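# Unlock the blocked panel socket and place the blocker

## Task

On the upright panel, a single socket has a port blocker locked in it. Take the key whose colour matches that blocker and use it to free the blocker. Put the blocker down on the table inside the marked square, and make sure the key also ends up resting on the table. Do not move the other keys, and let nothing fall off the table. Finally, open both hands and withdraw both arms far from the panel, the blocker and the keys, with no part of either arm resting on the table top.

## Robot and tools

Robot: two arms, left_arm (on the +y side) and right_arm, each ending in a 16-motor, four-finger hand (index, middle, ring, thumb). right_arm has a right hand; left_arm has a mirror-image left hand. Calibrated bases in the scene frame: left_arm (-0.008, +0.302, +0.039) m, right_arm (+0.028, -0.357, +0.048) m, both nearly unrotated.

Frames: the scene frame has its origin at table-top height, midway between the nominal bases, +z up and +x out over the table. Hand positions, targets, velocities and wrist-camera poses are reported in each arm's own base frame. Fixed cameras and the table use the scene frame. Reported hand positions may be off by a few centimetres, more at long reach.

Hand point axes (right hand): +z runs along the straight fingers toward the tips, +x crosses the palm away from the thumb, and +y points out of the palm face. On the left hand +x points toward the thumb instead. Straight fingertips reach about 0.12 m past the hand point. A rigid mast behind the wrist on the palm side can collide with things.

execute_actions(actions, cameras): actions is a list of actions, run one after another. Each action takes 0.5 s and is a table of at most 15 rows, one row per 1/30 s step. If there are fewer rows, the last row is held until step 15. Every row has exactly 48 numbers in [-1, 1], and covers both arms even if only one moves:
- 0-5: left_arm dx, dy, dz, rx, ry, rz
- 6-21: the 16 left hand motor goals
- 22-23: left current_limit, speed
- 24-29: right_arm dx, dy, dz, rx, ry, rz
- 30-45: the 16 right hand motor goals
- 46-47: right current_limit, speed
The arm numbers are offsets, not poses. They are measured in that arm's base axes from the Hand target it had when the action began, and every row counts from that same start point, not from the row before. Each new action starts again from the current Hand target, so sending the same offset again adds another move. Scale: 1.0 equals 0.6 m for dx, dy, dz, and 180 degrees for rx, ry, rz. rx, ry, rz form one rotation vector, turning about the Hand target position. Each step, the controller clips the commanded orientation to within 40 degrees of the measured one. Position takes priority if both cannot be met. The hand often stops short of its target, and the elbow sags under load. To close the gap, resend the target (zeros re-ask for it) or add the missing distance as an offset.

The motor order, the same in rows and in all hand results, is: index_mcp, index_abd, index_pip, index_dip, middle_mcp, middle_abd, middle_pip, middle_dip, ring_mcp, ring_abd, ring_pip, ring_dip, thumb_cmc, thumb_axl, thumb_mcp, thumb_ipl. These are absolute goal angles, scaled linearly between each hinge's stops. Straight values: _mcp -0.75, _abd 0.00, _pip -0.58, _dip -0.70, thumb_cmc -0.71, thumb_axl -0.68, thumb_mcp -0.23, thumb_ipl -0.17. Larger numbers bend the fingers toward the palm, and thumb_cmc swings the thumb round in front of the palm. A 0 is a real goal and does not mean 'unchanged'. To keep a hand as it is, send back its hand_goal, hand_current_limit and hand_speed.

current_limit maps -1..+1 to 0..550 mA, with a floor of 11 mA. speed sets the goal slew rate at (speed+1)/2 × 8.5 rad/s. Both start at +0.4 and -0.6 and stay at whatever was last sent. A finger presses only when its goal lies past the object's surface. The further past, the harder it presses, up to the limit.

cameras: names to return (cam_high, cam_left_wrist, cam_right_wrist, each 504x504), or ["all"]. If omitted, images come back only when actions is empty.

zoom_image(camera, region): region is [x0, y0, x1, y1] in pixels from the top-left, at most 504 by 504, taken from that camera's latest image.

read_manual(section): licence texts only; it does not move the robot. finished_scene(scene=1): ends the scene for good. Only call it once the blocker and key are in place and the arms are clear.

Results: per arm you get end_effector_position (m), end_effector_quat_wxyz, Hand target (the next offsets start from this), joint positions, joint velocities ('within noise' means at rest) and joint torques. Torques include gravity and friction. Entries 3 and 4 wrap at ±28 N m. Per hand, one entry per motor: hand_goal, hand_measured, hand_current_ma (positive pushes toward -1) and hand_state. hand_state reads moving, goal, blocked (still and pressing, or simply stopped) or overload. A motor that stays at 495 mA or more for 5 s shuts down for 10 s. Motor temperature lines may appear. MOTOR HOT means 85 °C. At 100 °C you get an OVER-TEMPERATURE FAULT and that arm goes limp for 30-60 s. Heat builds from holding loads, stretched-out poses and pushing toward unreachable targets.

Avoid: objects leaving the table (failure), hard hits on the panel or other fixed parts (failure), and any contact or pinching between the two hands (it can end the scene). Also avoid releasing parts while they are still moving, slams, and anything that stops an arm. Commands sent while an arm is stopped are lost. To end a push, command the target back past the hand point. Loose objects may occasionally get nudged by outside disturbances. Time keeps running while you think, and the robot holds your last command during that time.

Each tool is called after ">>>" as name(argument=value, ...), one argument or row to a line, values as JSON.

## Session

>>> execute_actions(
  actions=[],
)

Scene clock: 0.00 s.
left_arm: end_effector_position=(+0.3195, -0.5357, +0.0629) hand_goal=(-0.754, +0.000, -0.576, -0.696, -0.754, +0.000, -0.576, -0.696, -0.754, +0.000, -0.576, -0.696, -0.714, -0.678, -0.226, -0.168) hand_measured=(-0.754, +0.000, -0.576, -0.696, -0.754, +0.000, -0.576, -0.696, -0.754, +0.000, -0.576, -0.696, -0.714, -0.678, -0.226, -0.168) hand_current_ma=(+0, +0, +0, +0, +0, +0, +0, +0, +0, +0, +0, +0, +0, +0, +0, +0) hand_state=(goal, goal, goal, goal, goal, goal, goal, goal, goal, goal, goal, goal, goal, goal, goal, goal) hand_current_limit=0.40 hand_speed=-0.60 end_effector_quat_wxyz=(-0.339, +0.870, -0.266, +0.239) | right_arm: end_effector_position=(+0.5292, -0.1494, +0.1666) hand_goal=(-0.754, +0.000, -0.576, -0.696, -0.754, +0.000, -0.576, -0.696, -0.754, +0.000, -0.576, -0.696, -0.714, -0.678, -0.226, -0.168) hand_measured=(-0.754, +0.000, -0.576, -0.696, -0.754, +0.000, -0.576, -0.696, -0.754, +0.000, -0.576, -0.696, -0.714, -0.678, -0.226, -0.168) hand_current_ma=(+0, +0, +0, +0, +0, +0, +0, +0, +0, +0, +0, +0, +0, +0, +0, +0) hand_state=(goal, goal, goal, goal, goal, goal, goal, goal, goal, goal, goal, goal, goal, goal, goal, goal) hand_current_limit=0.40 hand_speed=-0.60 end_effector_quat_wxyz=(-0.120, +0.825, +0.224, +0.505)
Joint positions: left_arm=[-1.182 2.049 1.694 -1.515 -0.815 0.853] | right_arm=[-0.377 1.357 0.795 -0.119 -0.749 1.034]
Joint velocities: within noise
Joint torques (N m): no reading
Motor temperatures (°C): left_arm=[28 33 23 25 25 26] | right_arm=[26 32 28 29 26 28]
Heat: left arm: hottest shoulder 33 °C; right arm: hottest shoulder 32 °C.
Hand target: left_arm +0.3215, -0.5412, +0.0626; -0.337, +0.871, -0.265, +0.241 | right_arm +0.5363, -0.1523, +0.1749; -0.116, +0.822, +0.226, +0.510

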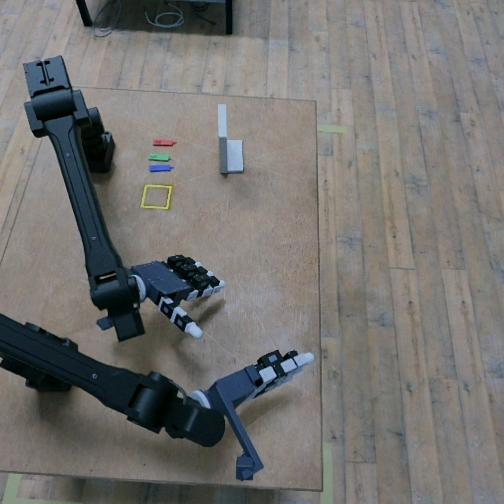

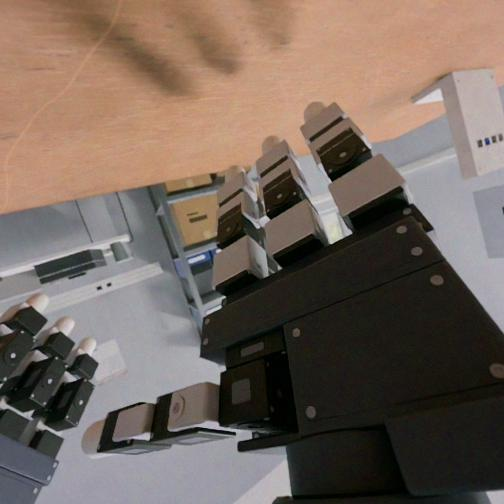

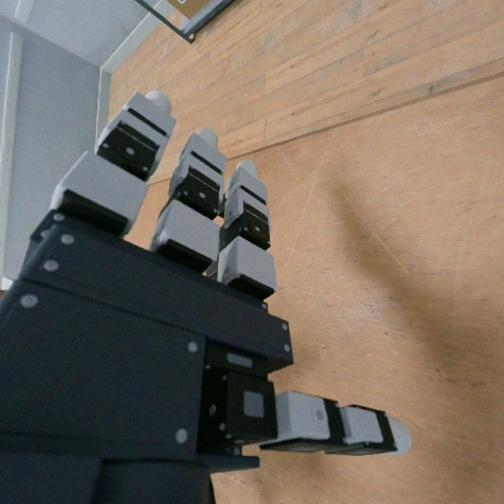

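>>> zoom_image(
  camera="cam_high",
  region=[130, 90, 260, 220],
)

>>> zoom_image(
  camera="cam_left_wrist",
  region=[404, 50, 504, 270],
)

>>> zoom_image(
  camera="cam_high",
  region=[0, 50, 340, 390],
)

Scaled by 3.877 from the camera's 504x504 image, which has a finer 720x720 frame.

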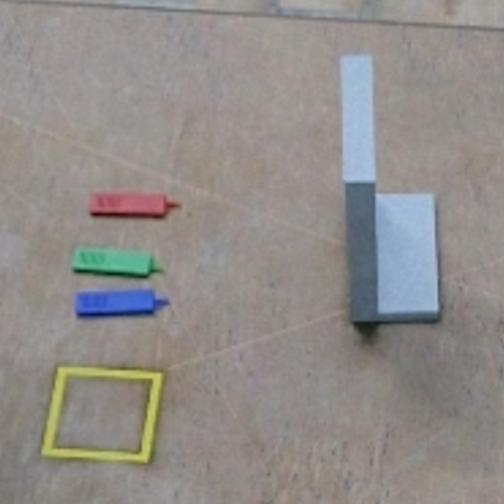

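Scaled by 2.291 from the camera's 504x504 image, which has a finer 720x720 frame.

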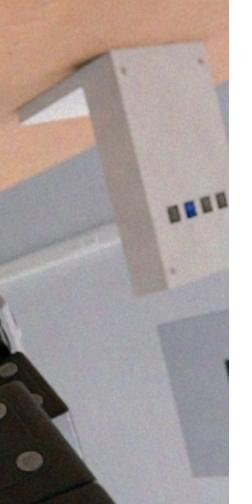

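Scaled by 1.482 from the camera's 504x504 image, which has a finer 720x720 frame.

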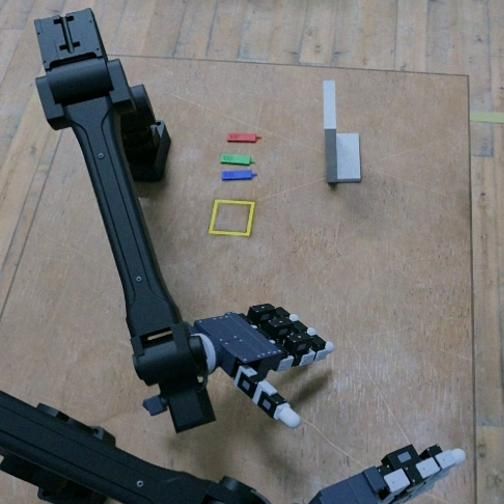

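>>> execute_actions(
  actions=[
    [[0,0.08,0.06,0,0,0.055,-0.754,0,-0.576,-0.696,-0.754,0,-0.576,-0.696,-0.754,0,-0.576,-0.696,-0.714,-0.678,-0.226,-0.168,0.4,-0.6,0,0,0,0,0,0,-0.754,0,-0.576,-0.696,-0.754,0,-0.576,-0.696,-0.754,0,-0.576,-0.696,-0.714,-0.678,-0.226,-0.168,0.4,-0.6]],
    [[0,0.08,0.06,0,0,0.055,-0.754,0,-0.576,-0.696,-0.754,0,-0.576,-0.696,-0.754,0,-0.576,-0.696,-0.714,-0.678,-0.226,-0.168,0.4,-0.6,0,0,0,0,0,0,-0.754,0,-0.576,-0.696,-0.754,0,-0.576,-0.696,-0.754,0,-0.576,-0.696,-0.714,-0.678,-0.226,-0.168,0.4,-0.6]],
  ],
  cameras=["cam_left_wrist"],
)

Scene clock: 436.70 s.
left_arm: end_effector_position=(+0.3236, -0.4497, +0.1409) hand_goal=(-0.754, +0.000, -0.576, -0.696, -0.754, +0.000, -0.576, -0.696, -0.754, +0.000, -0.576, -0.696, -0.714, -0.678, -0.226, -0.168) hand_measured=(-0.746, +0.000, -0.576, -0.696, -0.746, +0.000, -0.576, -0.696, -0.748, +0.000, -0.576, -0.696, -0.708, -0.678, -0.224, -0.168) hand_current_ma=(+12, +0, +0, +0, +11, +0, +0, +0, +9, +0, +0, +0, +6, +0, +1, +0) hand_state=(goal, goal, goal, goal, goal, goal, goal, goal, goal, goal, goal, goal, goal, goal, goal, goal) hand_current_limit=0.40 hand_speed=-0.60 end_effector_quat_wxyz=(-0.322, +0.915, -0.129, +0.208) | right_arm: end_effector_position=(+0.5292, -0.1494, +0.1666) hand_goal=(-0.754, +0.000, -0.576, -0.696, -0.754, +0.000, -0.576, -0.696, -0.754, +0.000, -0.576, -0.696, -0.714, -0.678, -0.226, -0.168) hand_measured=(-0.754, +0.000, -0.576, -0.696, -0.754, +0.000, -0.576, -0.696, -0.754, +0.000, -0.576, -0.696, -0.714, -0.678, -0.226, -0.168) hand_current_ma=(+0, +0, +0, +0, +0, +0, +0, +0, +0, +0, +0, +0, +0, +0, +0, +0) hand_state=(goal, goal, goal, goal, goal, goal, goal, goal, goal, goal, goal, goal, goal, goal, goal, goal) hand_current_limit=0.40 hand_speed=-0.60 end_effector_quat_wxyz=(-0.120, +0.825, +0.224, +0.505)
Joint positions: left_arm=[-1.112 1.823 1.558 -1.677 -0.711 0.599] | right_arm=[-0.377 1.357 0.795 -0.119 -0.749 1.034]
Joint torques (N m): left_arm=[0.91 -12.28 7.62 -1.02 -0.85 -0.19] | right_arm=[-0.91 -7 9.8 2.09 -0.41 -0.07]
Motor temperatures (°C): left_arm=[27 37 32 25 27 25] | right_arm=[25 32 36 26 26 25]
Heat: left arm: hottest shoulder 37 °C; right arm: hottest elbow 36 °C.
Hand target: left_arm +0.3216, -0.4451, +0.1346; -0.373, +0.904, -0.111, +0.179 | right_arm +0.5363, -0.1523, +0.1749; -0.116, +0.822, +0.226, +0.510
Off the commanded pose: left_arm 0.008 m, 7 deg | right_arm 0.011 m, 1 deg.
joint sent to its limit (left arm) — joint 4 (wrist pitch), lower limit. The joint targets are off in orientation, not in position.
Images, in order (width x height): cam_left_wrist 504x504.

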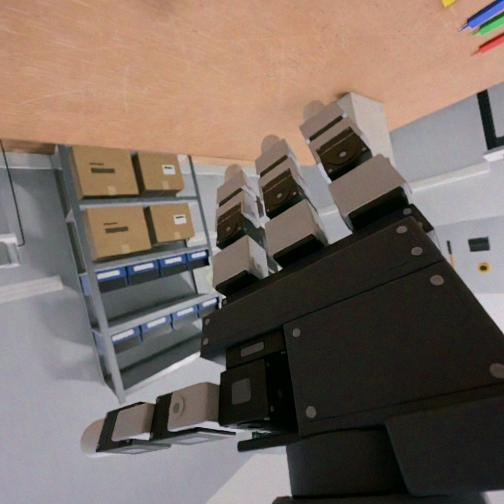

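>>> execute_actions(
  actions=[
    [[-0.07,0.09,-0.02,0.007,0.0185,0.028,-0.754,0,-0.576,-0.696,-0.754,0,-0.576,-0.696,-0.754,0,-0.576,-0.696,-0.714,-0.678,-0.226,-0.168,0.4,-0.6,0,0,0,0,0,0,-0.754,0,-0.576,-0.696,-0.754,0,-0.576,-0.696,-0.754,0,-0.576,-0.696,-0.714,-0.678,-0.226,-0.168,0.4,-0.6]],
    [[-0.06,0.11,-0.03,0.007,0.0185,0.028,-0.754,0,-0.576,-0.696,-0.754,0,-0.576,-0.696,-0.754,0,-0.576,-0.696,-0.714,-0.678,-0.226,-0.168,0.4,-0.6,0,0,0,0,0,0,-0.754,0,-0.576,-0.696,-0.754,0,-0.576,-0.696,-0.754,0,-0.576,-0.696,-0.714,-0.678,-0.226,-0.168,0.4,-0.6]],
    [[-0.04,0.13,-0.03,0.007,0.0185,0.028,-0.754,0,-0.576,-0.696,-0.754,0,-0.576,-0.696,-0.754,0,-0.576,-0.696,-0.714,-0.678,-0.226,-0.168,0.4,-0.6,0,0,0,0,0,0,-0.754,0,-0.576,-0.696,-0.754,0,-0.576,-0.696,-0.754,0,-0.576,-0.696,-0.714,-0.678,-0.226,-0.168,0.4,-0.6]],
  ],
  cameras=["all"],
)

Scene clock: 508.83 s.
left_arm: end_effector_position=(+0.2207, -0.2534, +0.0852) hand_goal=(-0.754, +0.000, -0.576, -0.696, -0.754, +0.000, -0.576, -0.696, -0.754, +0.000, -0.576, -0.696, -0.714, -0.678, -0.226, -0.168) hand_measured=(-0.746, +0.000, -0.576, -0.696, -0.746, +0.000, -0.576, -0.696, -0.748, +0.000, -0.576, -0.696, -0.708, -0.678, -0.224, -0.168) hand_current_ma=(+12, +0, +0, +0, +12, +0, +0, +0, +9, +0, +0, +0, +6, +0, +2, +0) hand_state=(goal, goal, goal, goal, goal, goal, goal, goal, goal, goal, goal, goal, goal, goal, goal, goal) hand_current_limit=0.40 hand_speed=-0.60 end_effector_quat_wxyz=(-0.368, +0.926, -0.044, +0.065) | right_arm: end_effector_position=(+0.5292, -0.1494, +0.1666) hand_goal=(-0.754, +0.000, -0.576, -0.696, -0.754, +0.000, -0.576, -0.696, -0.754, +0.000, -0.576, -0.696, -0.714, -0.678, -0.226, -0.168) hand_measured=(-0.754, +0.000, -0.576, -0.696, -0.754, +0.000, -0.576, -0.696, -0.754, +0.000, -0.576, -0.696, -0.714, -0.678, -0.226, -0.168) hand_current_ma=(+0, +0, +0, +0, +0, +0, +0, +0, +0, +0, +0, +0, +0, +0, +0, +0) hand_state=(goal, goal, goal, goal, goal, goal, goal, goal, goal, goal, goal, goal, goal, goal, goal, goal) hand_current_limit=0.40 hand_speed=-0.60 end_effector_quat_wxyz=(-0.120, +0.825, +0.224, +0.505)
Joint positions: left_arm=[-1.051 1.498 0.988 -1.679 -0.488 0.456] | right_arm=[-0.377 1.357 0.795 -0.119 -0.749 1.034]
Joint torques (N m): left_arm=[0.38 -7.47 6.39 -1.52 -0.63 -0.15] | right_arm=[-0.91 -6.95 9.78 2.11 -0.41 -0.06]
Heat: left arm: hottest shoulder 37 °C; right arm: hottest elbow 36 °C.
Hand target: left_arm +0.2196, -0.2472, +0.0865; -0.412, +0.910, -0.029, +0.046 | right_arm +0.5363, -0.1523, +0.1749; -0.116, +0.822, +0.226, +0.510
Off the commanded pose: left_arm 0.006 m, 6 deg | right_arm 0.011 m, 1 deg.
joint sent to its limit (left arm) — joint 4 (wrist pitch), lower limit. The joint targets are off in orientation, not in position.

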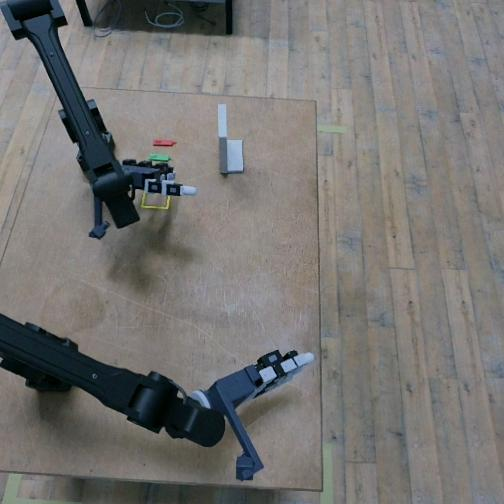

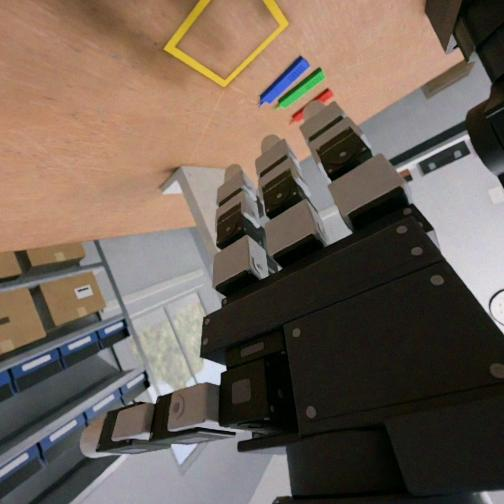

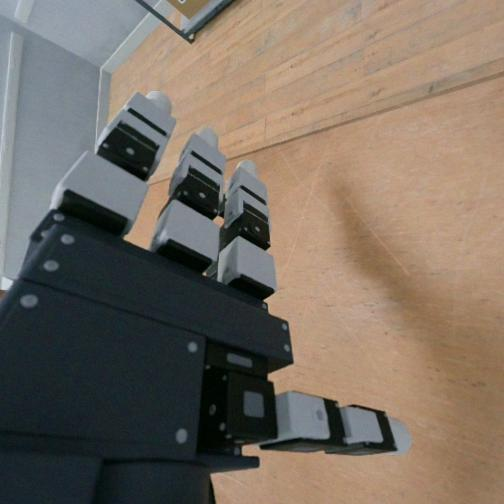

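>>> zoom_image(
  camera="cam_left_wrist",
  region=[240, 30, 360, 150],
)

>>> zoom_image(
  camera="cam_left_wrist",
  region=[150, 130, 250, 230],
)

>>> zoom_image(
  camera="cam_high",
  region=[60, 100, 260, 250],
)

Scaled by 4.200 from the camera's 504x504 image, which has a finer 720x720 frame.

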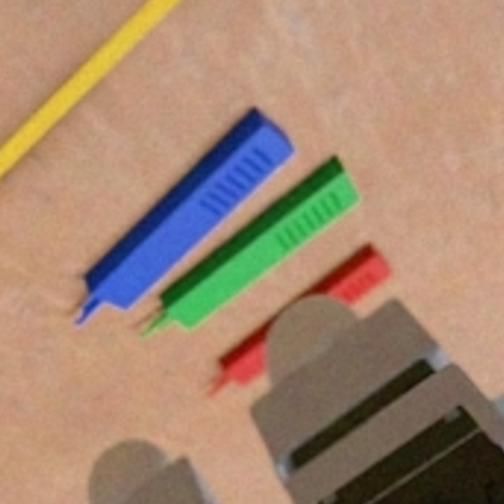

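Scaled by 5.040 from the camera's 504x504 image, which has a finer 720x720 frame.

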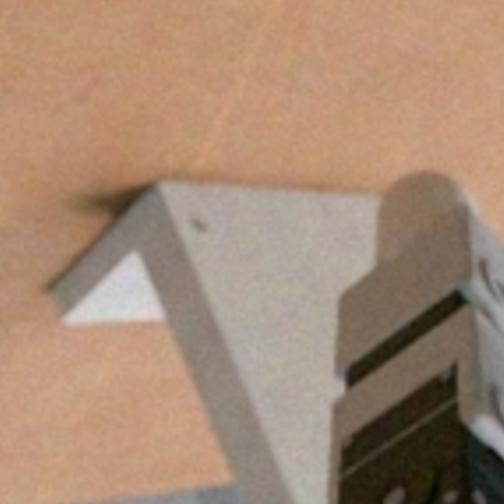

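Scaled by 2.520 from the camera's 504x504 image, which has a finer 720x720 frame.

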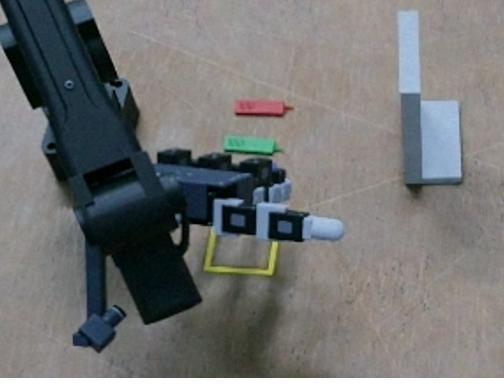

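>>> execute_actions(
  actions=[
    [[-0.04,0.09,0,0,0,0,-0.754,0,-0.576,-0.696,-0.754,0,-0.576,-0.696,-0.754,0,-0.576,-0.696,-0.714,-0.678,-0.226,-0.168,0.4,-0.6,-0.03,0.08,0,0,0,0,-0.754,0,-0.576,-0.696,-0.754,0,-0.576,-0.696,-0.754,0,-0.576,-0.696,-0.714,-0.678,-0.226,-0.168,0.4,-0.6]],
    [[-0.04,0.09,0.02,0,0,0,-0.754,0,-0.576,-0.696,-0.754,0,-0.576,-0.696,-0.754,0,-0.576,-0.696,-0.714,-0.678,-0.226,-0.168,0.4,-0.6,-0.03,0.08,0,0.028,0,0,-0.754,0,-0.576,-0.696,-0.754,0,-0.576,-0.696,-0.754,0,-0.576,-0.696,-0.714,-0.678,-0.226,-0.168,0.4,-0.6]],
  ],
  cameras=["all"],
)

Scene clock: 617.90 s.
left_arm: end_effector_position=(+0.1748, -0.1458, +0.0974) hand_goal=(-0.754, +0.000, -0.576, -0.696, -0.754, +0.000, -0.576, -0.696, -0.754, +0.000, -0.576, -0.696, -0.714, -0.678, -0.226, -0.168) hand_measured=(-0.746, +0.000, -0.576, -0.696, -0.746, +0.000, -0.576, -0.696, -0.748, +0.000, -0.576, -0.696, -0.708, -0.678, -0.224, -0.168) hand_current_ma=(+12, +0, +0, +0, +12, +0, +0, +0, +9, +0, +0, +0, +6, +0, +2, +0) hand_state=(goal, goal, goal, goal, goal, goal, goal, goal, goal, goal, goal, goal, goal, goal, goal, goal) hand_current_limit=0.40 hand_speed=-0.60 end_effector_quat_wxyz=(-0.346, +0.934, -0.048, +0.071) | right_arm: end_effector_position=(+0.5050, -0.0575, +0.1771) hand_goal=(-0.754, +0.000, -0.576, -0.696, -0.754, +0.000, -0.576, -0.696, -0.754, +0.000, -0.576, -0.696, -0.714, -0.678, -0.226, -0.168) hand_measured=(-0.754, -0.002, -0.576, -0.696, -0.754, -0.002, -0.576, -0.696, -0.754, -0.002, -0.576, -0.696, -0.714, -0.678, -0.226, -0.168) hand_current_ma=(+0, +0, +0, +0, +0, +0, +0, +0, +0, +0, +0, +0, +0, +0, +0, +0) hand_state=(goal, goal, goal, goal, goal, goal, goal, goal, goal, goal, goal, goal, goal, goal, goal, goal) hand_current_limit=0.40 hand_speed=-0.60 end_effector_quat_wxyz=(-0.150, +0.816, +0.209, +0.517)
Joint positions: left_arm=[-0.977 1.117 0.697 -1.679 -0.518 0.553] | right_arm=[-0.174 1.206 0.665 -0.006 -0.63 1.258]
Joint torques (N m): left_arm=[0.79 -2.9 6.86 -1.31 -0.76 -0.06] | right_arm=[-0.67 -6.01 7.35 2.88 -0.24 0.14]
Heat: left arm: hottest shoulder 34 °C; right arm: hottest elbow 37 °C.
Hand target: left_arm +0.1715, -0.1392, +0.0986; -0.412, +0.910, -0.029, +0.046 | right_arm +0.5002, -0.0564, +0.1748; -0.152, +0.816, +0.203, +0.520
Off the commanded pose: left_arm 0.007 m, 9 deg | right_arm 0.005 m, 1 deg.
joint sent to its limit (left arm) — joint 4 (wrist pitch), lower limit. The joint targets are off in orientation, not in position.

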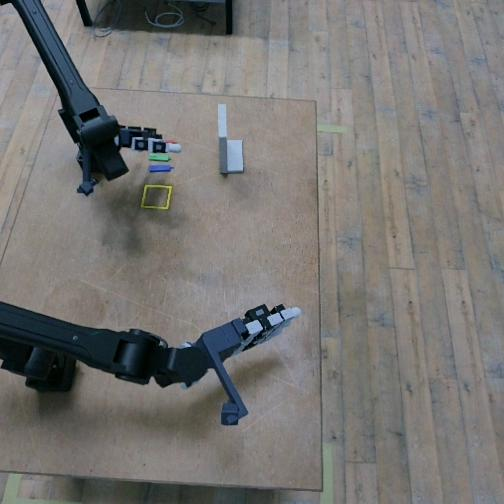

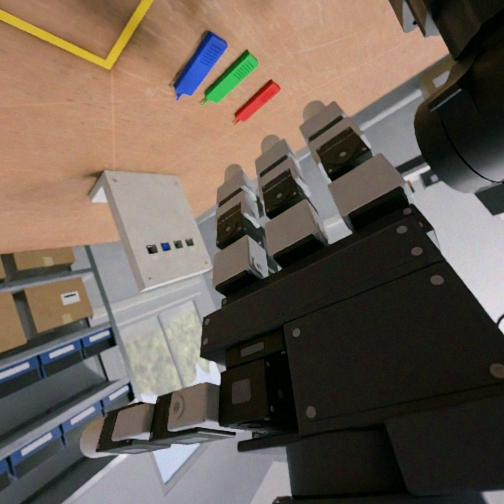

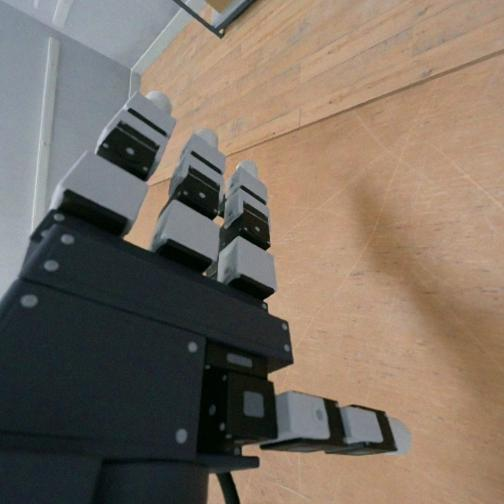

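>>> zoom_image(
  camera="cam_left_wrist",
  region=[80, 160, 220, 300],
)

>>> zoom_image(
  camera="cam_left_wrist",
  region=[160, 20, 300, 160],
)

>>> zoom_image(
  camera="cam_high",
  region=[100, 90, 260, 250],
)

Scaled by 3.600 from the camera's 504x504 image, which has a finer 720x720 frame.

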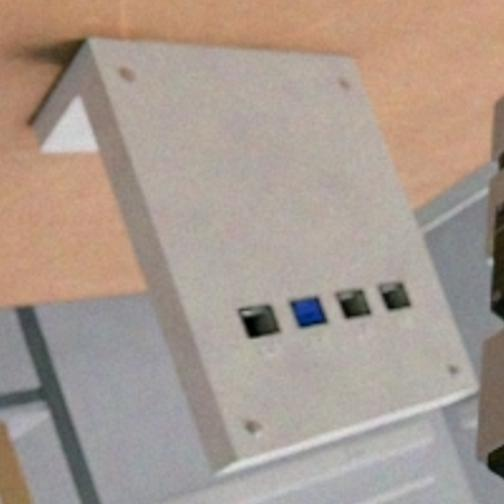

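Scaled by 3.600 from the camera's 504x504 image, which has a finer 720x720 frame.

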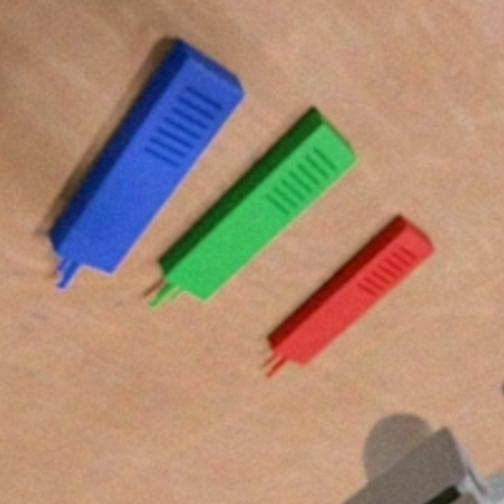

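Scaled by 3.150 from the camera's 504x504 image, which has a finer 720x720 frame.

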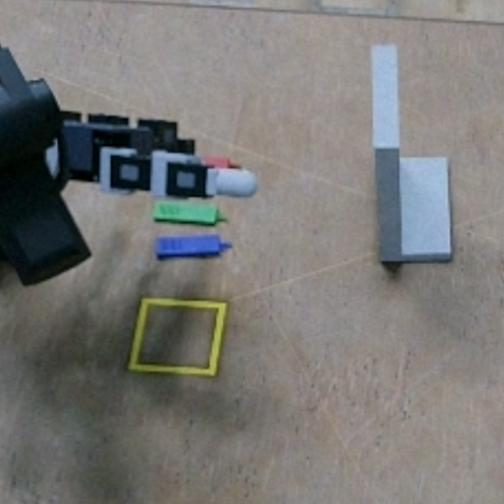

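>>> execute_actions(
  actions=[
    [[0,0,0,0,0,0,-0.754,0,-0.576,-0.696,-0.754,0,-0.576,-0.696,-0.754,0,-0.576,-0.696,-0.714,-0.678,-0.226,-0.168,0.4,-0.6,-0.021,0.12,0,0.0555,-0.002,0,-0.754,0,-0.576,-0.696,-0.754,0,-0.576,-0.696,-0.754,0,-0.576,-0.696,-0.714,-0.678,-0.5,-0.168,0.4,-0.6]],
    [[0,0,0,0,0,0,-0.754,0,-0.576,-0.696,-0.754,0,-0.576,-0.696,-0.754,0,-0.576,-0.696,-0.714,-0.678,-0.226,-0.168,0.4,-0.6,-0.021,0.14,-0.01,0.0555,-0.002,0,-0.754,0,-0.576,-0.696,-0.754,0,-0.576,-0.696,-0.754,0,-0.576,-0.696,-0.714,-0.678,-0.9,-0.168,0.4,-0.6]],
    [[0,0,0,0,0,0,-0.754,0,-0.576,-0.696,-0.754,0,-0.576,-0.696,-0.754,0,-0.576,-0.696,-0.714,-0.678,-0.226,-0.168,0.4,-0.6,-0.021,0.14,-0.02,0.0555,-0.002,0,-0.754,0,-0.576,-0.696,-0.754,0,-0.576,-0.696,-0.754,0,-0.576,-0.696,-0.714,-0.678,-0.9,-0.168,0.4,-0.6]],
    [[0,0,0,0,0,0,-0.754,0,-0.576,-0.696,-0.754,0,-0.576,-0.696,-0.754,0,-0.576,-0.696,-0.714,-0.678,-0.226,-0.168,0.4,-0.6,-0.021,0.14,-0.02,0.0555,-0.002,0,-0.754,0,-0.576,-0.696,-0.754,0,-0.576,-0.696,-0.754,0,-0.576,-0.696,-0.714,-0.678,-0.9,-0.168,0.4,-0.6]],
  ],
  cameras=["all"],
)

Scene clock: 777.83 s.
left_arm: end_effector_position=(+0.1744, -0.1453, +0.0976) hand_goal=(-0.754, +0.000, -0.576, -0.696, -0.754, +0.000, -0.576, -0.696, -0.754, +0.000, -0.576, -0.696, -0.714, -0.678, -0.226, -0.168) hand_measured=(-0.746, +0.000, -0.576, -0.696, -0.746, +0.000, -0.576, -0.696, -0.748, +0.000, -0.576, -0.696, -0.708, -0.678, -0.224, -0.168) hand_current_ma=(+12, +0, +0, +0, +12, +0, +0, +0, +9, +0, +0, +0, +6, +0, +2, +0) hand_state=(goal, goal, goal, goal, goal, goal, goal, goal, goal, goal, goal, goal, goal, goal, goal, goal) hand_current_limit=0.40 hand_speed=-0.60 end_effector_quat_wxyz=(-0.346, +0.934, -0.051, +0.069) | right_arm: end_effector_position=(+0.4446, +0.2658, +0.1470) hand_goal=(-0.754, +0.000, -0.576, -0.696, -0.754, +0.000, -0.576, -0.696, -0.754, +0.000, -0.576, -0.696, -0.714, -0.678, -0.900, -0.168) hand_measured=(-0.750, -0.002, -0.576, -0.696, -0.748, -0.002, -0.576, -0.696, -0.748, -0.002, -0.576, -0.696, -0.712, -0.678, -0.894, -0.168) hand_current_ma=(+2, +0, +0, +0, +2, +0, +0, +0, +2, +0, +0, +0, +0, +0, +5, +0) hand_state=(goal, goal, goal, goal, goal, goal, goal, goal, goal, goal, goal, goal, goal, goal, goal, goal) hand_current_limit=0.40 hand_speed=-0.60 end_effector_quat_wxyz=(-0.389, +0.711, +0.058, +0.583)
Joint positions: left_arm=[-0.974 1.115 0.697 -1.679 -0.518 0.564] | right_arm=[0.658 1.424 0.511 0.895 -0.011 2.078]
Joint torques (N m): left_arm=[0.85 -2.96 6.89 -1.31 -0.78 -0.03] | right_arm=[-1.32 -4.95 7.72 3.33 0.04 0.1]
Heat: left arm: hottest shoulder 33 °C; right arm: hottest elbow 34 °C.
Hand target: left_arm +0.1716, -0.1392, +0.0986; -0.412, +0.910, -0.029, +0.046 | right_arm +0.4497, +0.2677, +0.1447; -0.419, +0.708, +0.015, +0.568
Off the commanded pose: left_arm 0.007 m, 9 deg | right_arm 0.006 m, 6 deg.
joint sent to its limit (left arm) — joint 4 (wrist pitch), lower limit. The joint targets are off in orientation, not in position.
joint sent to its limit (right arm) — joint 6 (wrist roll), upper limit. The joint targets are off in orientation, not in position.

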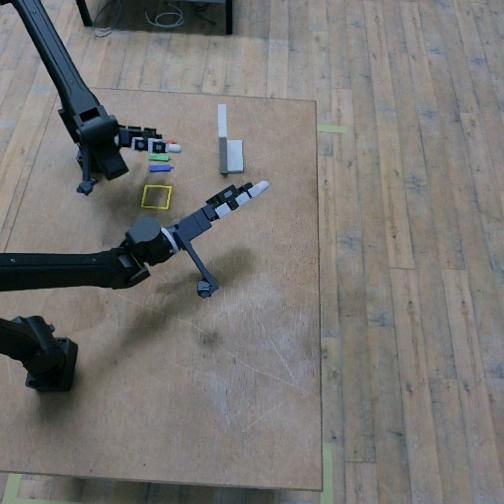

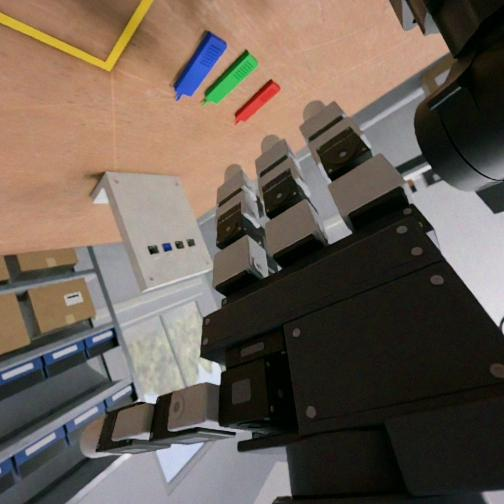

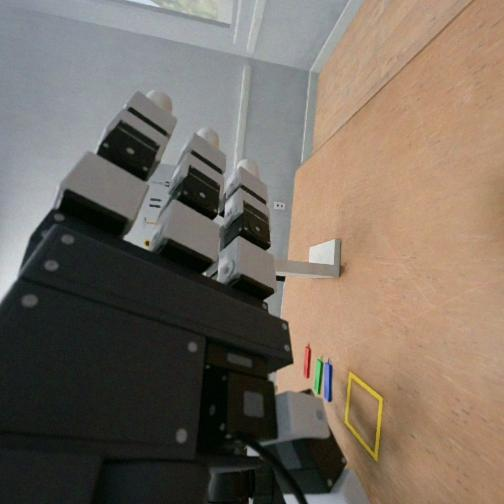

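>>> zoom_image(
  camera="cam_left_wrist",
  region=[165, 25, 235, 105],
)

>>> zoom_image(
  camera="cam_right_wrist",
  region=[270, 320, 400, 450],
)

>>> zoom_image(
  camera="cam_left_wrist",
  region=[135, 225, 205, 265],
)

Scaled by 6.300 from the camera's 504x504 image, which has a finer 720x720 frame.

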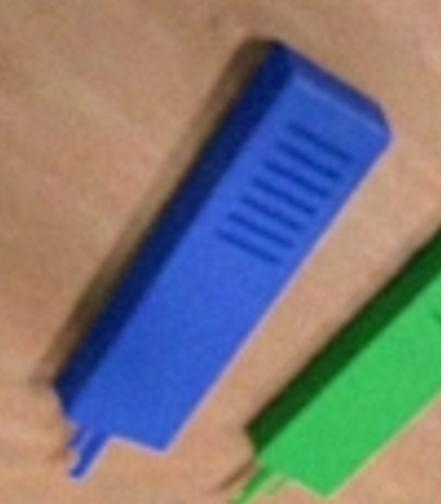

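Scaled by 3.877 from the camera's 504x504 image, which has a finer 720x720 frame.

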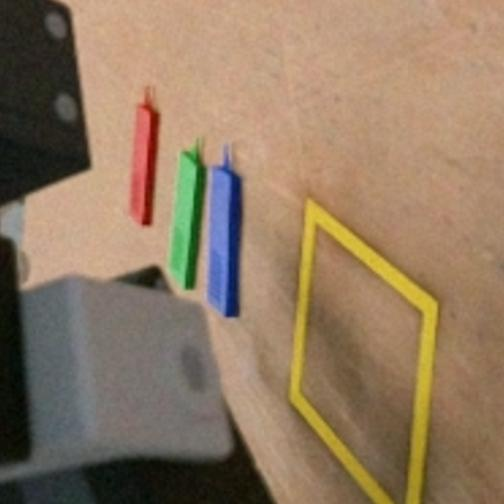

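Scaled by 7.200 from the camera's 504x504 image, which has a finer 720x720 frame.

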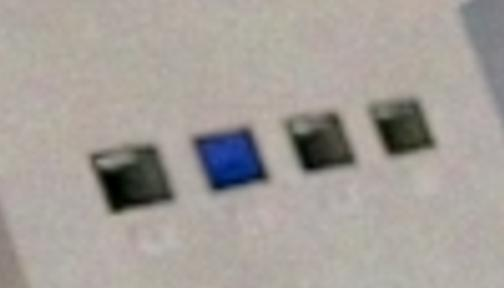

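>>> execute_actions(
  actions=[
    [[0.0133,0.0275,-0.025,0.003,0.0095,0.034,-0.479,0,-0.285,-0.551,-0.97,0,-0.576,-0.696,-0.97,0,-0.576,-0.696,-0.714,-0.678,-0.226,-0.168,0.4,-0.6,0,0,0,0,0,0,-0.754,0,-0.576,-0.696,-0.754,0,-0.576,-0.696,-0.754,0,-0.576,-0.696,-0.714,-0.678,-0.9,-0.168,0.4,-0.6]],
    [[0.0133,0.0275,-0.025,0.003,0.0095,0.034,-0.479,0,-0.285,-0.551,-0.97,0,-0.576,-0.696,-0.97,0,-0.576,-0.696,-0.714,-0.678,-0.226,-0.168,0.4,-0.6,0,0,0,0,0,0,-0.754,0,-0.576,-0.696,-0.754,0,-0.576,-0.696,-0.754,0,-0.576,-0.696,-0.714,-0.678,-0.9,-0.168,0.4,-0.6]],
  ],
  cameras=["all"],
)

Scene clock: 920.80 s.
left_arm: end_effector_position=(+0.1893, -0.1104, +0.0703) hand_goal=(-0.480, +0.000, -0.286, -0.552, -0.970, +0.000, -0.576, -0.696, -0.970, +0.000, -0.576, -0.696, -0.714, -0.678, -0.226, -0.168) hand_measured=(-0.478, +0.000, -0.288, -0.554, -0.948, +0.000, -0.576, -0.696, -0.952, +0.000, -0.576, -0.696, -0.708, -0.678, -0.224, -0.168) hand_current_ma=(+3, +0, -1, -2, +44, +0, +0, +0, +34, +0, +0, +0, +6, +0, +2, +0) hand_state=(goal, goal, goal, goal, blocked, goal, goal, goal, goal, goal, goal, goal, goal, goal, goal, goal) hand_current_limit=0.40 hand_speed=-0.60 end_effector_quat_wxyz=(-0.387, +0.921, +0.043, -0.006) | right_arm: end_effector_position=(+0.4455, +0.2650, +0.1483) hand_goal=(-0.754, +0.000, -0.576, -0.696, -0.754, +0.000, -0.576, -0.696, -0.754, +0.000, -0.576, -0.696, -0.714, -0.678, -0.900, -0.168) hand_measured=(-0.750, -0.002, -0.576, -0.696, -0.748, -0.002, -0.576, -0.696, -0.748, -0.002, -0.576, -0.696, -0.712, -0.678, -0.894, -0.168) hand_current_ma=(+2, +0, +0, +0, +2, +0, +0, +0, +2, +0, +0, +0, +0, +0, +5, +0) hand_state=(goal, goal, goal, goal, goal, goal, goal, goal, goal, goal, goal, goal, goal, goal, goal, goal) hand_current_limit=0.40 hand_speed=-0.60 end_effector_quat_wxyz=(-0.388, +0.709, +0.055, +0.586)
Joint positions: left_arm=[-0.809 1.243 0.69 -1.679 -0.478 0.502] | right_arm=[0.658 1.426 0.511 0.904 -0.004 2.078]
Joint torques (N m): left_arm=[0.79 -2.2 6.56 -1.61 -0.52 -0.19] | right_arm=[-1.03 -4.84 7.64 3.33 0.05 0.15]
Motor temperatures (°C): left_arm=[26 32 30 24 26 25] | right_arm=[25 29 32 25 26 25]
Heat: left arm: hottest shoulder 32 °C; right arm: hottest elbow 32 °C.
Hand target: left_arm +0.1875, -0.1062, +0.0686; -0.422, +0.905, +0.055, -0.026 | right_arm +0.4497, +0.2677, +0.1447; -0.419, +0.708, +0.016, +0.568
Off the commanded pose: left_arm 0.005 m, 5 deg | right_arm 0.006 m, 6 deg.
joint sent to its limit (left arm) — joint 4 (wrist pitch), lower limit. The joint targets are off in orientation, not in position.
joint sent to its limit (right arm) — joint 6 (wrist roll), upper limit. The joint targets are off in orientation, not in position.

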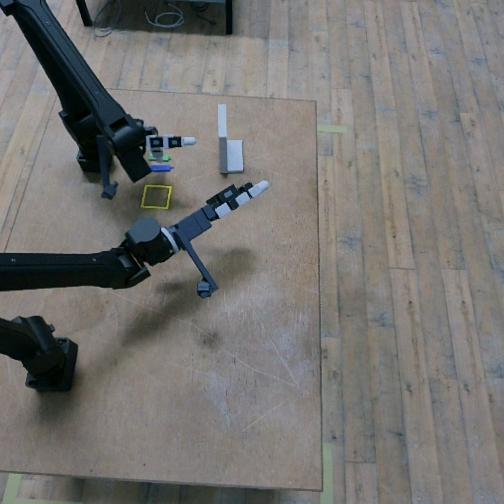

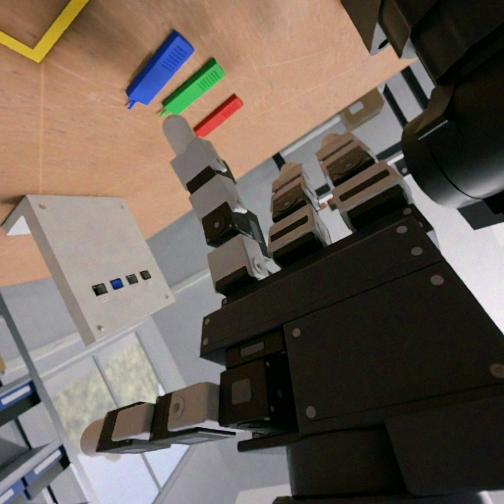

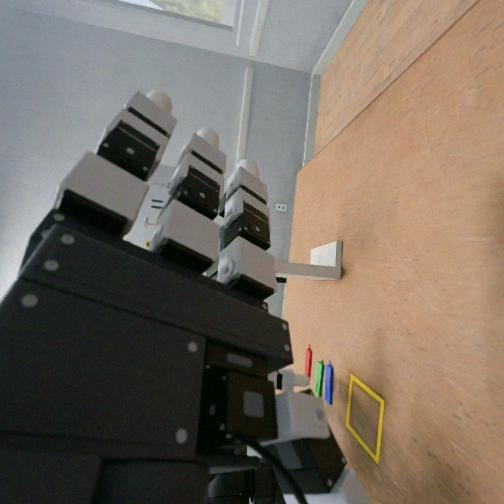

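>>> execute_actions(
  actions=[
    [[0,0,-0.04,0,0,0,-0.479,0,-0.285,-0.551,-0.94,0,-0.576,-0.696,-0.94,0,-0.576,-0.696,-0.714,-0.678,-0.226,-0.168,0,-0.6,0,0,0,0,0,0,-0.754,0,-0.576,-0.696,-0.754,0,-0.576,-0.696,-0.754,0,-0.576,-0.696,-0.714,-0.678,-0.9,-0.168,0.4,-0.6]],
  ],
  cameras=["cam_left_wrist","cam_high"],
)

Scene clock: 940.27 s.
left_arm: end_effector_position=(+0.1891, -0.1057, +0.0502) hand_goal=(-0.480, +0.000, -0.286, -0.552, -0.940, +0.000, -0.576, -0.696, -0.940, +0.000, -0.576, -0.696, -0.714, -0.678, -0.226, -0.168) hand_measured=(-0.476, +0.000, -0.288, -0.554, -0.932, +0.000, -0.576, -0.696, -0.934, +0.000, -0.576, -0.696, -0.708, -0.678, -0.224, -0.168) hand_current_ma=(+3, +0, -1, -2, +12, +0, +0, +0, +9, +0, +0, +0, +6, +0, +2, +0) hand_state=(goal, goal, goal, goal, goal, goal, goal, goal, goal, goal, goal, goal, goal, goal, goal, goal) hand_current_limit=0.00 hand_speed=-0.60 end_effector_quat_wxyz=(-0.420, +0.905, +0.055, -0.026) | right_arm: end_effector_position=(+0.4455, +0.2650, +0.1483) hand_goal=(-0.754, +0.000, -0.576, -0.696, -0.754, +0.000, -0.576, -0.696, -0.754, +0.000, -0.576, -0.696, -0.714, -0.678, -0.900, -0.168) hand_measured=(-0.750, -0.002, -0.576, -0.696, -0.748, -0.002, -0.576, -0.696, -0.748, -0.002, -0.576, -0.696, -0.712, -0.678, -0.894, -0.168) hand_current_ma=(+2, +0, +0, +0, +2, +0, +0, +0, +2, +0, +0, +0, +0, +0, +5, +0) hand_state=(goal, goal, goal, goal, goal, goal, goal, goal, goal, goal, goal, goal, goal, goal, goal, goal) hand_current_limit=0.40 hand_speed=-0.60 end_effector_quat_wxyz=(-0.388, +0.709, +0.055, +0.586)
Joint positions: left_arm=[-0.809 1.35 0.69 -1.67 -0.472 0.448] | right_arm=[0.658 1.426 0.511 0.904 -0.004 2.078]
Joint torques (N m): left_arm=[-0.62 -2.96 5.44 -0.9 -0.43 -0.12] | right_arm=[-1.14 -4.89 7.64 3.32 0.04 0.13]
Heat: left arm: hottest shoulder 32 °C; right arm: hottest elbow 32 °C.
Hand target: left_arm +0.1875, -0.1061, +0.0445; -0.422, +0.905, +0.055, -0.026 | right_arm +0.4497, +0.2677, +0.1447; -0.419, +0.708, +0.016, +0.568
Off the commanded pose: left_arm 0.006 m, 0 deg | right_arm 0.006 m, 6 deg.
joint sent to its limit (right arm) — joint 6 (wrist roll), upper limit. The joint targets are off in orientation, not in position.
Images, in order (width x height): cam_high 504x504, cam_left_wrist 504x504.

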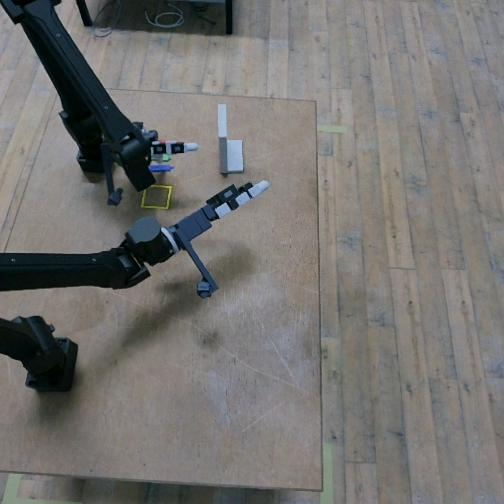

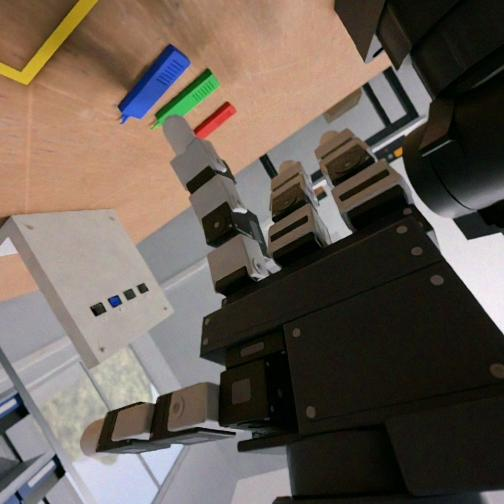

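>>> execute_actions(
  actions=[
    [[-0.0067,-0.0133,-0.027,0,0,0,-0.479,0,-0.285,-0.551,-0.94,0,-0.576,-0.696,-0.94,0,-0.576,-0.696,-0.714,-0.678,-0.226,-0.168,0,-0.6,0,0,0,0,0,0,-0.754,0,-0.576,-0.696,-0.754,0,-0.576,-0.696,-0.754,0,-0.576,-0.696,-0.714,-0.678,-0.9,-0.168,0.4,-0.6]],
  ],
  cameras=["cam_left_wrist","cam_high","cam_right_wrist"],
)

>>> zoom_image(
  camera="cam_right_wrist",
  region=[260, 320, 400, 460],
)

>>> zoom_image(
  camera="cam_left_wrist",
  region=[90, 30, 250, 190],
)

Scene clock: 958.13 s.
left_arm: end_effector_position=(+0.1854, -0.1136, +0.0343) hand_goal=(-0.480, +0.000, -0.286, -0.552, -0.940, +0.000, -0.576, -0.696, -0.940, +0.000, -0.576, -0.696, -0.714, -0.678, -0.226, -0.168) hand_measured=(-0.476, +0.000, -0.288, -0.554, -0.932, +0.000, -0.576, -0.696, -0.934, +0.000, -0.576, -0.696, -0.708, -0.678, -0.224, -0.168) hand_current_ma=(+4, +0, -1, -2, +12, +0, +0, +0, +9, +0, +0, +0, +6, +0, +2, +0) hand_state=(goal, goal, goal, goal, goal, goal, goal, goal, goal, goal, goal, goal, goal, goal, goal, goal) hand_current_limit=0.00 hand_speed=-0.60 end_effector_quat_wxyz=(-0.419, +0.906, +0.056, -0.026) | right_arm: end_effector_position=(+0.4455, +0.2650, +0.1483) hand_goal=(-0.754, +0.000, -0.576, -0.696, -0.754, +0.000, -0.576, -0.696, -0.754, +0.000, -0.576, -0.696, -0.714, -0.678, -0.900, -0.168) hand_measured=(-0.750, -0.002, -0.576, -0.696, -0.748, -0.002, -0.576, -0.696, -0.748, -0.002, -0.576, -0.696, -0.712, -0.678, -0.894, -0.168) hand_current_ma=(+2, +0, +0, +0, +2, +0, +0, +0, +2, +0, +0, +0, +0, +0, +5, +0) hand_state=(goal, goal, goal, goal, goal, goal, goal, goal, goal, goal, goal, goal, goal, goal, goal, goal) hand_current_limit=0.40 hand_speed=-0.60 end_effector_quat_wxyz=(-0.388, +0.709, +0.055, +0.586)
Joint positions: left_arm=[-0.84 1.394 0.678 -1.623 -0.45 0.422] | right_arm=[0.658 1.426 0.511 0.904 -0.004 2.078]
Joint torques (N m): left_arm=[-0.73 -3.14 5.18 -1.03 -0.41 -0.18] | right_arm=[-1.03 -4.89 7.65 3.34 0.05 0.14]
Heat: left arm: hottest shoulder 32 °C; right arm: hottest elbow 32 °C.
Hand target: left_arm +0.1835, -0.1141, +0.0284; -0.422, +0.905, +0.055, -0.026 | right_arm +0.4497, +0.2677, +0.1447; -0.419, +0.708, +0.016, +0.568
Off the commanded pose: left_arm 0.006 m, 0 deg | right_arm 0.006 m, 6 deg.
joint sent to its limit (right arm) — joint 6 (wrist roll), upper limit. The joint targets are off in orientation, not in position.

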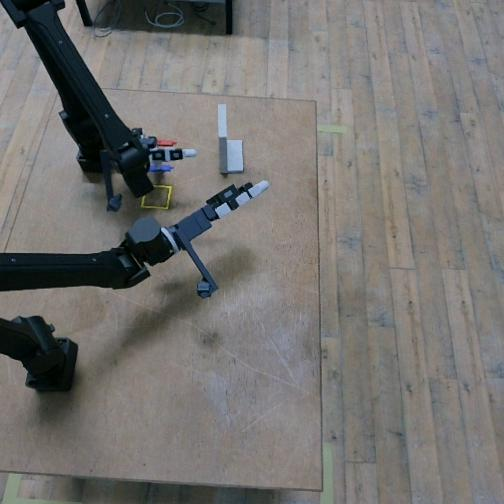

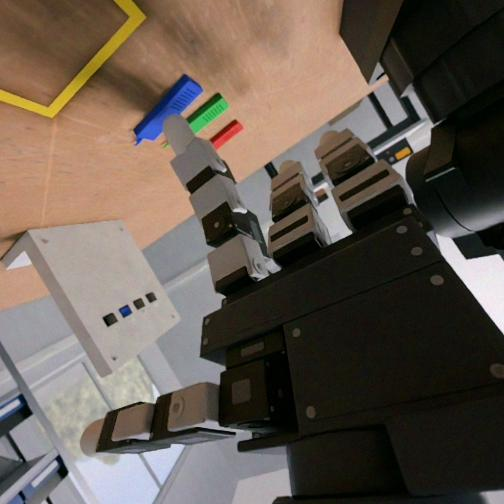

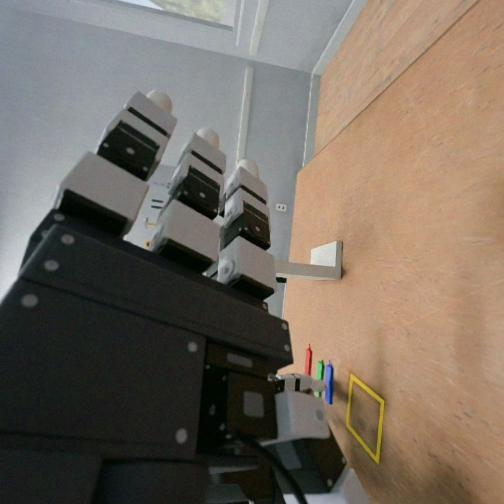

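Scaled by 3.600 from the camera's 504x504 image, which has a finer 720x720 frame.

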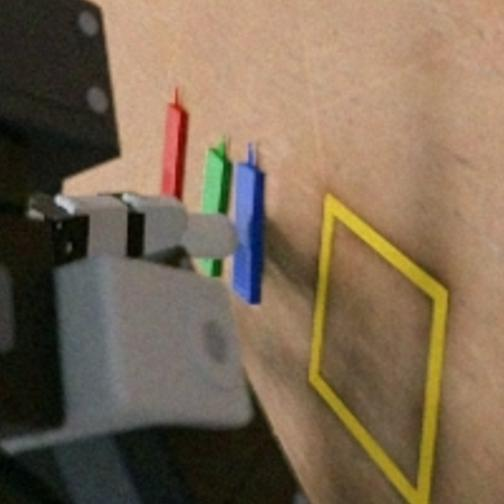

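Scaled by 3.150 from the camera's 504x504 image, which has a finer 720x720 frame.

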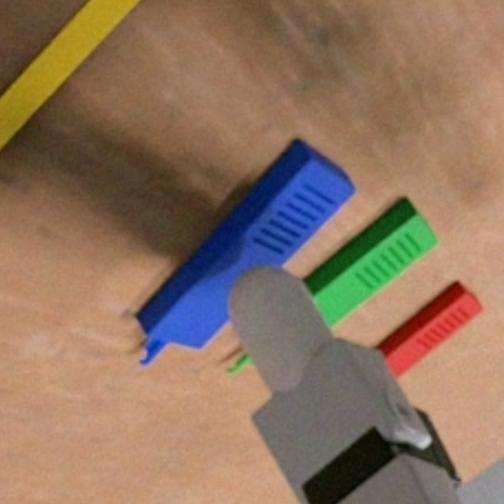

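>>> execute_actions(
  actions=[
    [[0,-0.002,-0.01,0,0,0,-0.479,0,-0.285,-0.551,-0.94,0,-0.576,-0.696,-0.94,0,-0.576,-0.696,-0.714,-0.678,-0.226,-0.168,0,-0.6,0,0,0,0,0,0,-0.754,0,-0.576,-0.696,-0.754,0,-0.576,-0.696,-0.754,0,-0.576,-0.696,-0.714,-0.678,-0.9,-0.168,0.4,-0.6]],
  ],
  cameras=["cam_left_wrist"],
)

>>> zoom_image(
  camera="cam_left_wrist",
  region=[90, 30, 250, 190],
)

Scene clock: 970.20 s.
left_arm: end_effector_position=(+0.1870, -0.1163, +0.0292) hand_goal=(-0.480, +0.000, -0.286, -0.552, -0.940, +0.000, -0.576, -0.696, -0.940, +0.000, -0.576, -0.696, -0.714, -0.678, -0.226, -0.168) hand_measured=(-0.476, +0.000, -0.288, -0.554, -0.932, +0.000, -0.576, -0.696, -0.934, +0.000, -0.576, -0.696, -0.708, -0.678, -0.224, -0.168) hand_current_ma=(+4, +0, -1, -2, +12, +0, +0, +0, +9, +0, +0, +0, +6, +0, +2, +0) hand_state=(goal, goal, goal, goal, goal, goal, goal, goal, goal, goal, goal, goal, goal, goal, goal, goal) hand_current_limit=0.00 hand_speed=-0.60 end_effector_quat_wxyz=(-0.418, +0.907, +0.057, -0.025) | right_arm: end_effector_position=(+0.4455, +0.2650, +0.1483) hand_goal=(-0.754, +0.000, -0.576, -0.696, -0.754, +0.000, -0.576, -0.696, -0.754, +0.000, -0.576, -0.696, -0.714, -0.678, -0.900, -0.168) hand_measured=(-0.750, -0.002, -0.576, -0.696, -0.748, -0.002, -0.576, -0.696, -0.748, -0.002, -0.576, -0.696, -0.712, -0.678, -0.894, -0.168) hand_current_ma=(+2, +0, +0, +0, +2, +0, +0, +0, +2, +0, +0, +0, +0, +0, +5, +0) hand_state=(goal, goal, goal, goal, goal, goal, goal, goal, goal, goal, goal, goal, goal, goal, goal, goal) hand_current_limit=0.40 hand_speed=-0.60 end_effector_quat_wxyz=(-0.388, +0.709, +0.055, +0.586)
Joint positions: left_arm=[-0.843 1.41 0.678 -1.603 -0.448 0.419] | right_arm=[0.658 1.426 0.511 0.904 -0.004 2.078]
Joint torques (N m): left_arm=[-0.79 -3.19 4.78 -0.94 -0.41 -0.18] | right_arm=[-1.03 -4.84 7.66 3.3 0.05 0.13]
Heat: left arm: hottest shoulder 32 °C; right arm: hottest elbow 32 °C.
Hand target: left_arm +0.1835, -0.1153, +0.0223; -0.422, +0.905, +0.055, -0.026 | right_arm +0.4497, +0.2677, +0.1447; -0.419, +0.708, +0.016, +0.568
Off the commanded pose: left_arm 0.008 m, 1 deg | right_arm 0.006 m, 6 deg.
joint sent to its limit (right arm) — joint 6 (wrist roll), upper limit. The joint targets are off in orientation, not in position.
Images, in order (width x height): cam_left_wrist 504x504.

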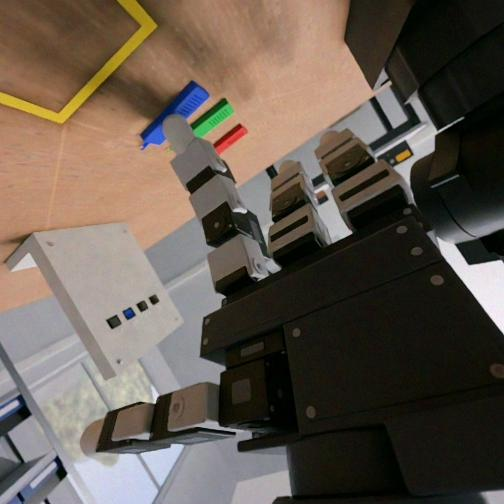

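Scaled by 3.150 from the camera's 504x504 image, which has a finer 720x720 frame.

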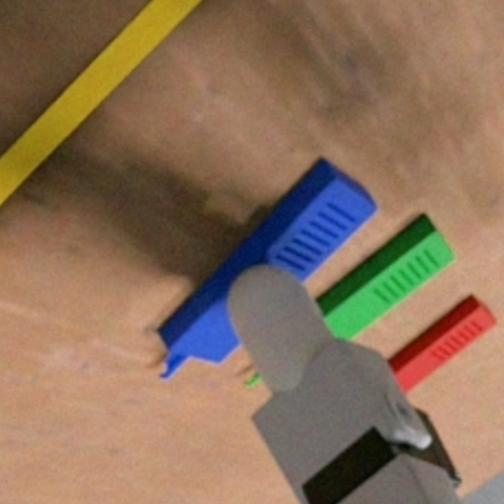

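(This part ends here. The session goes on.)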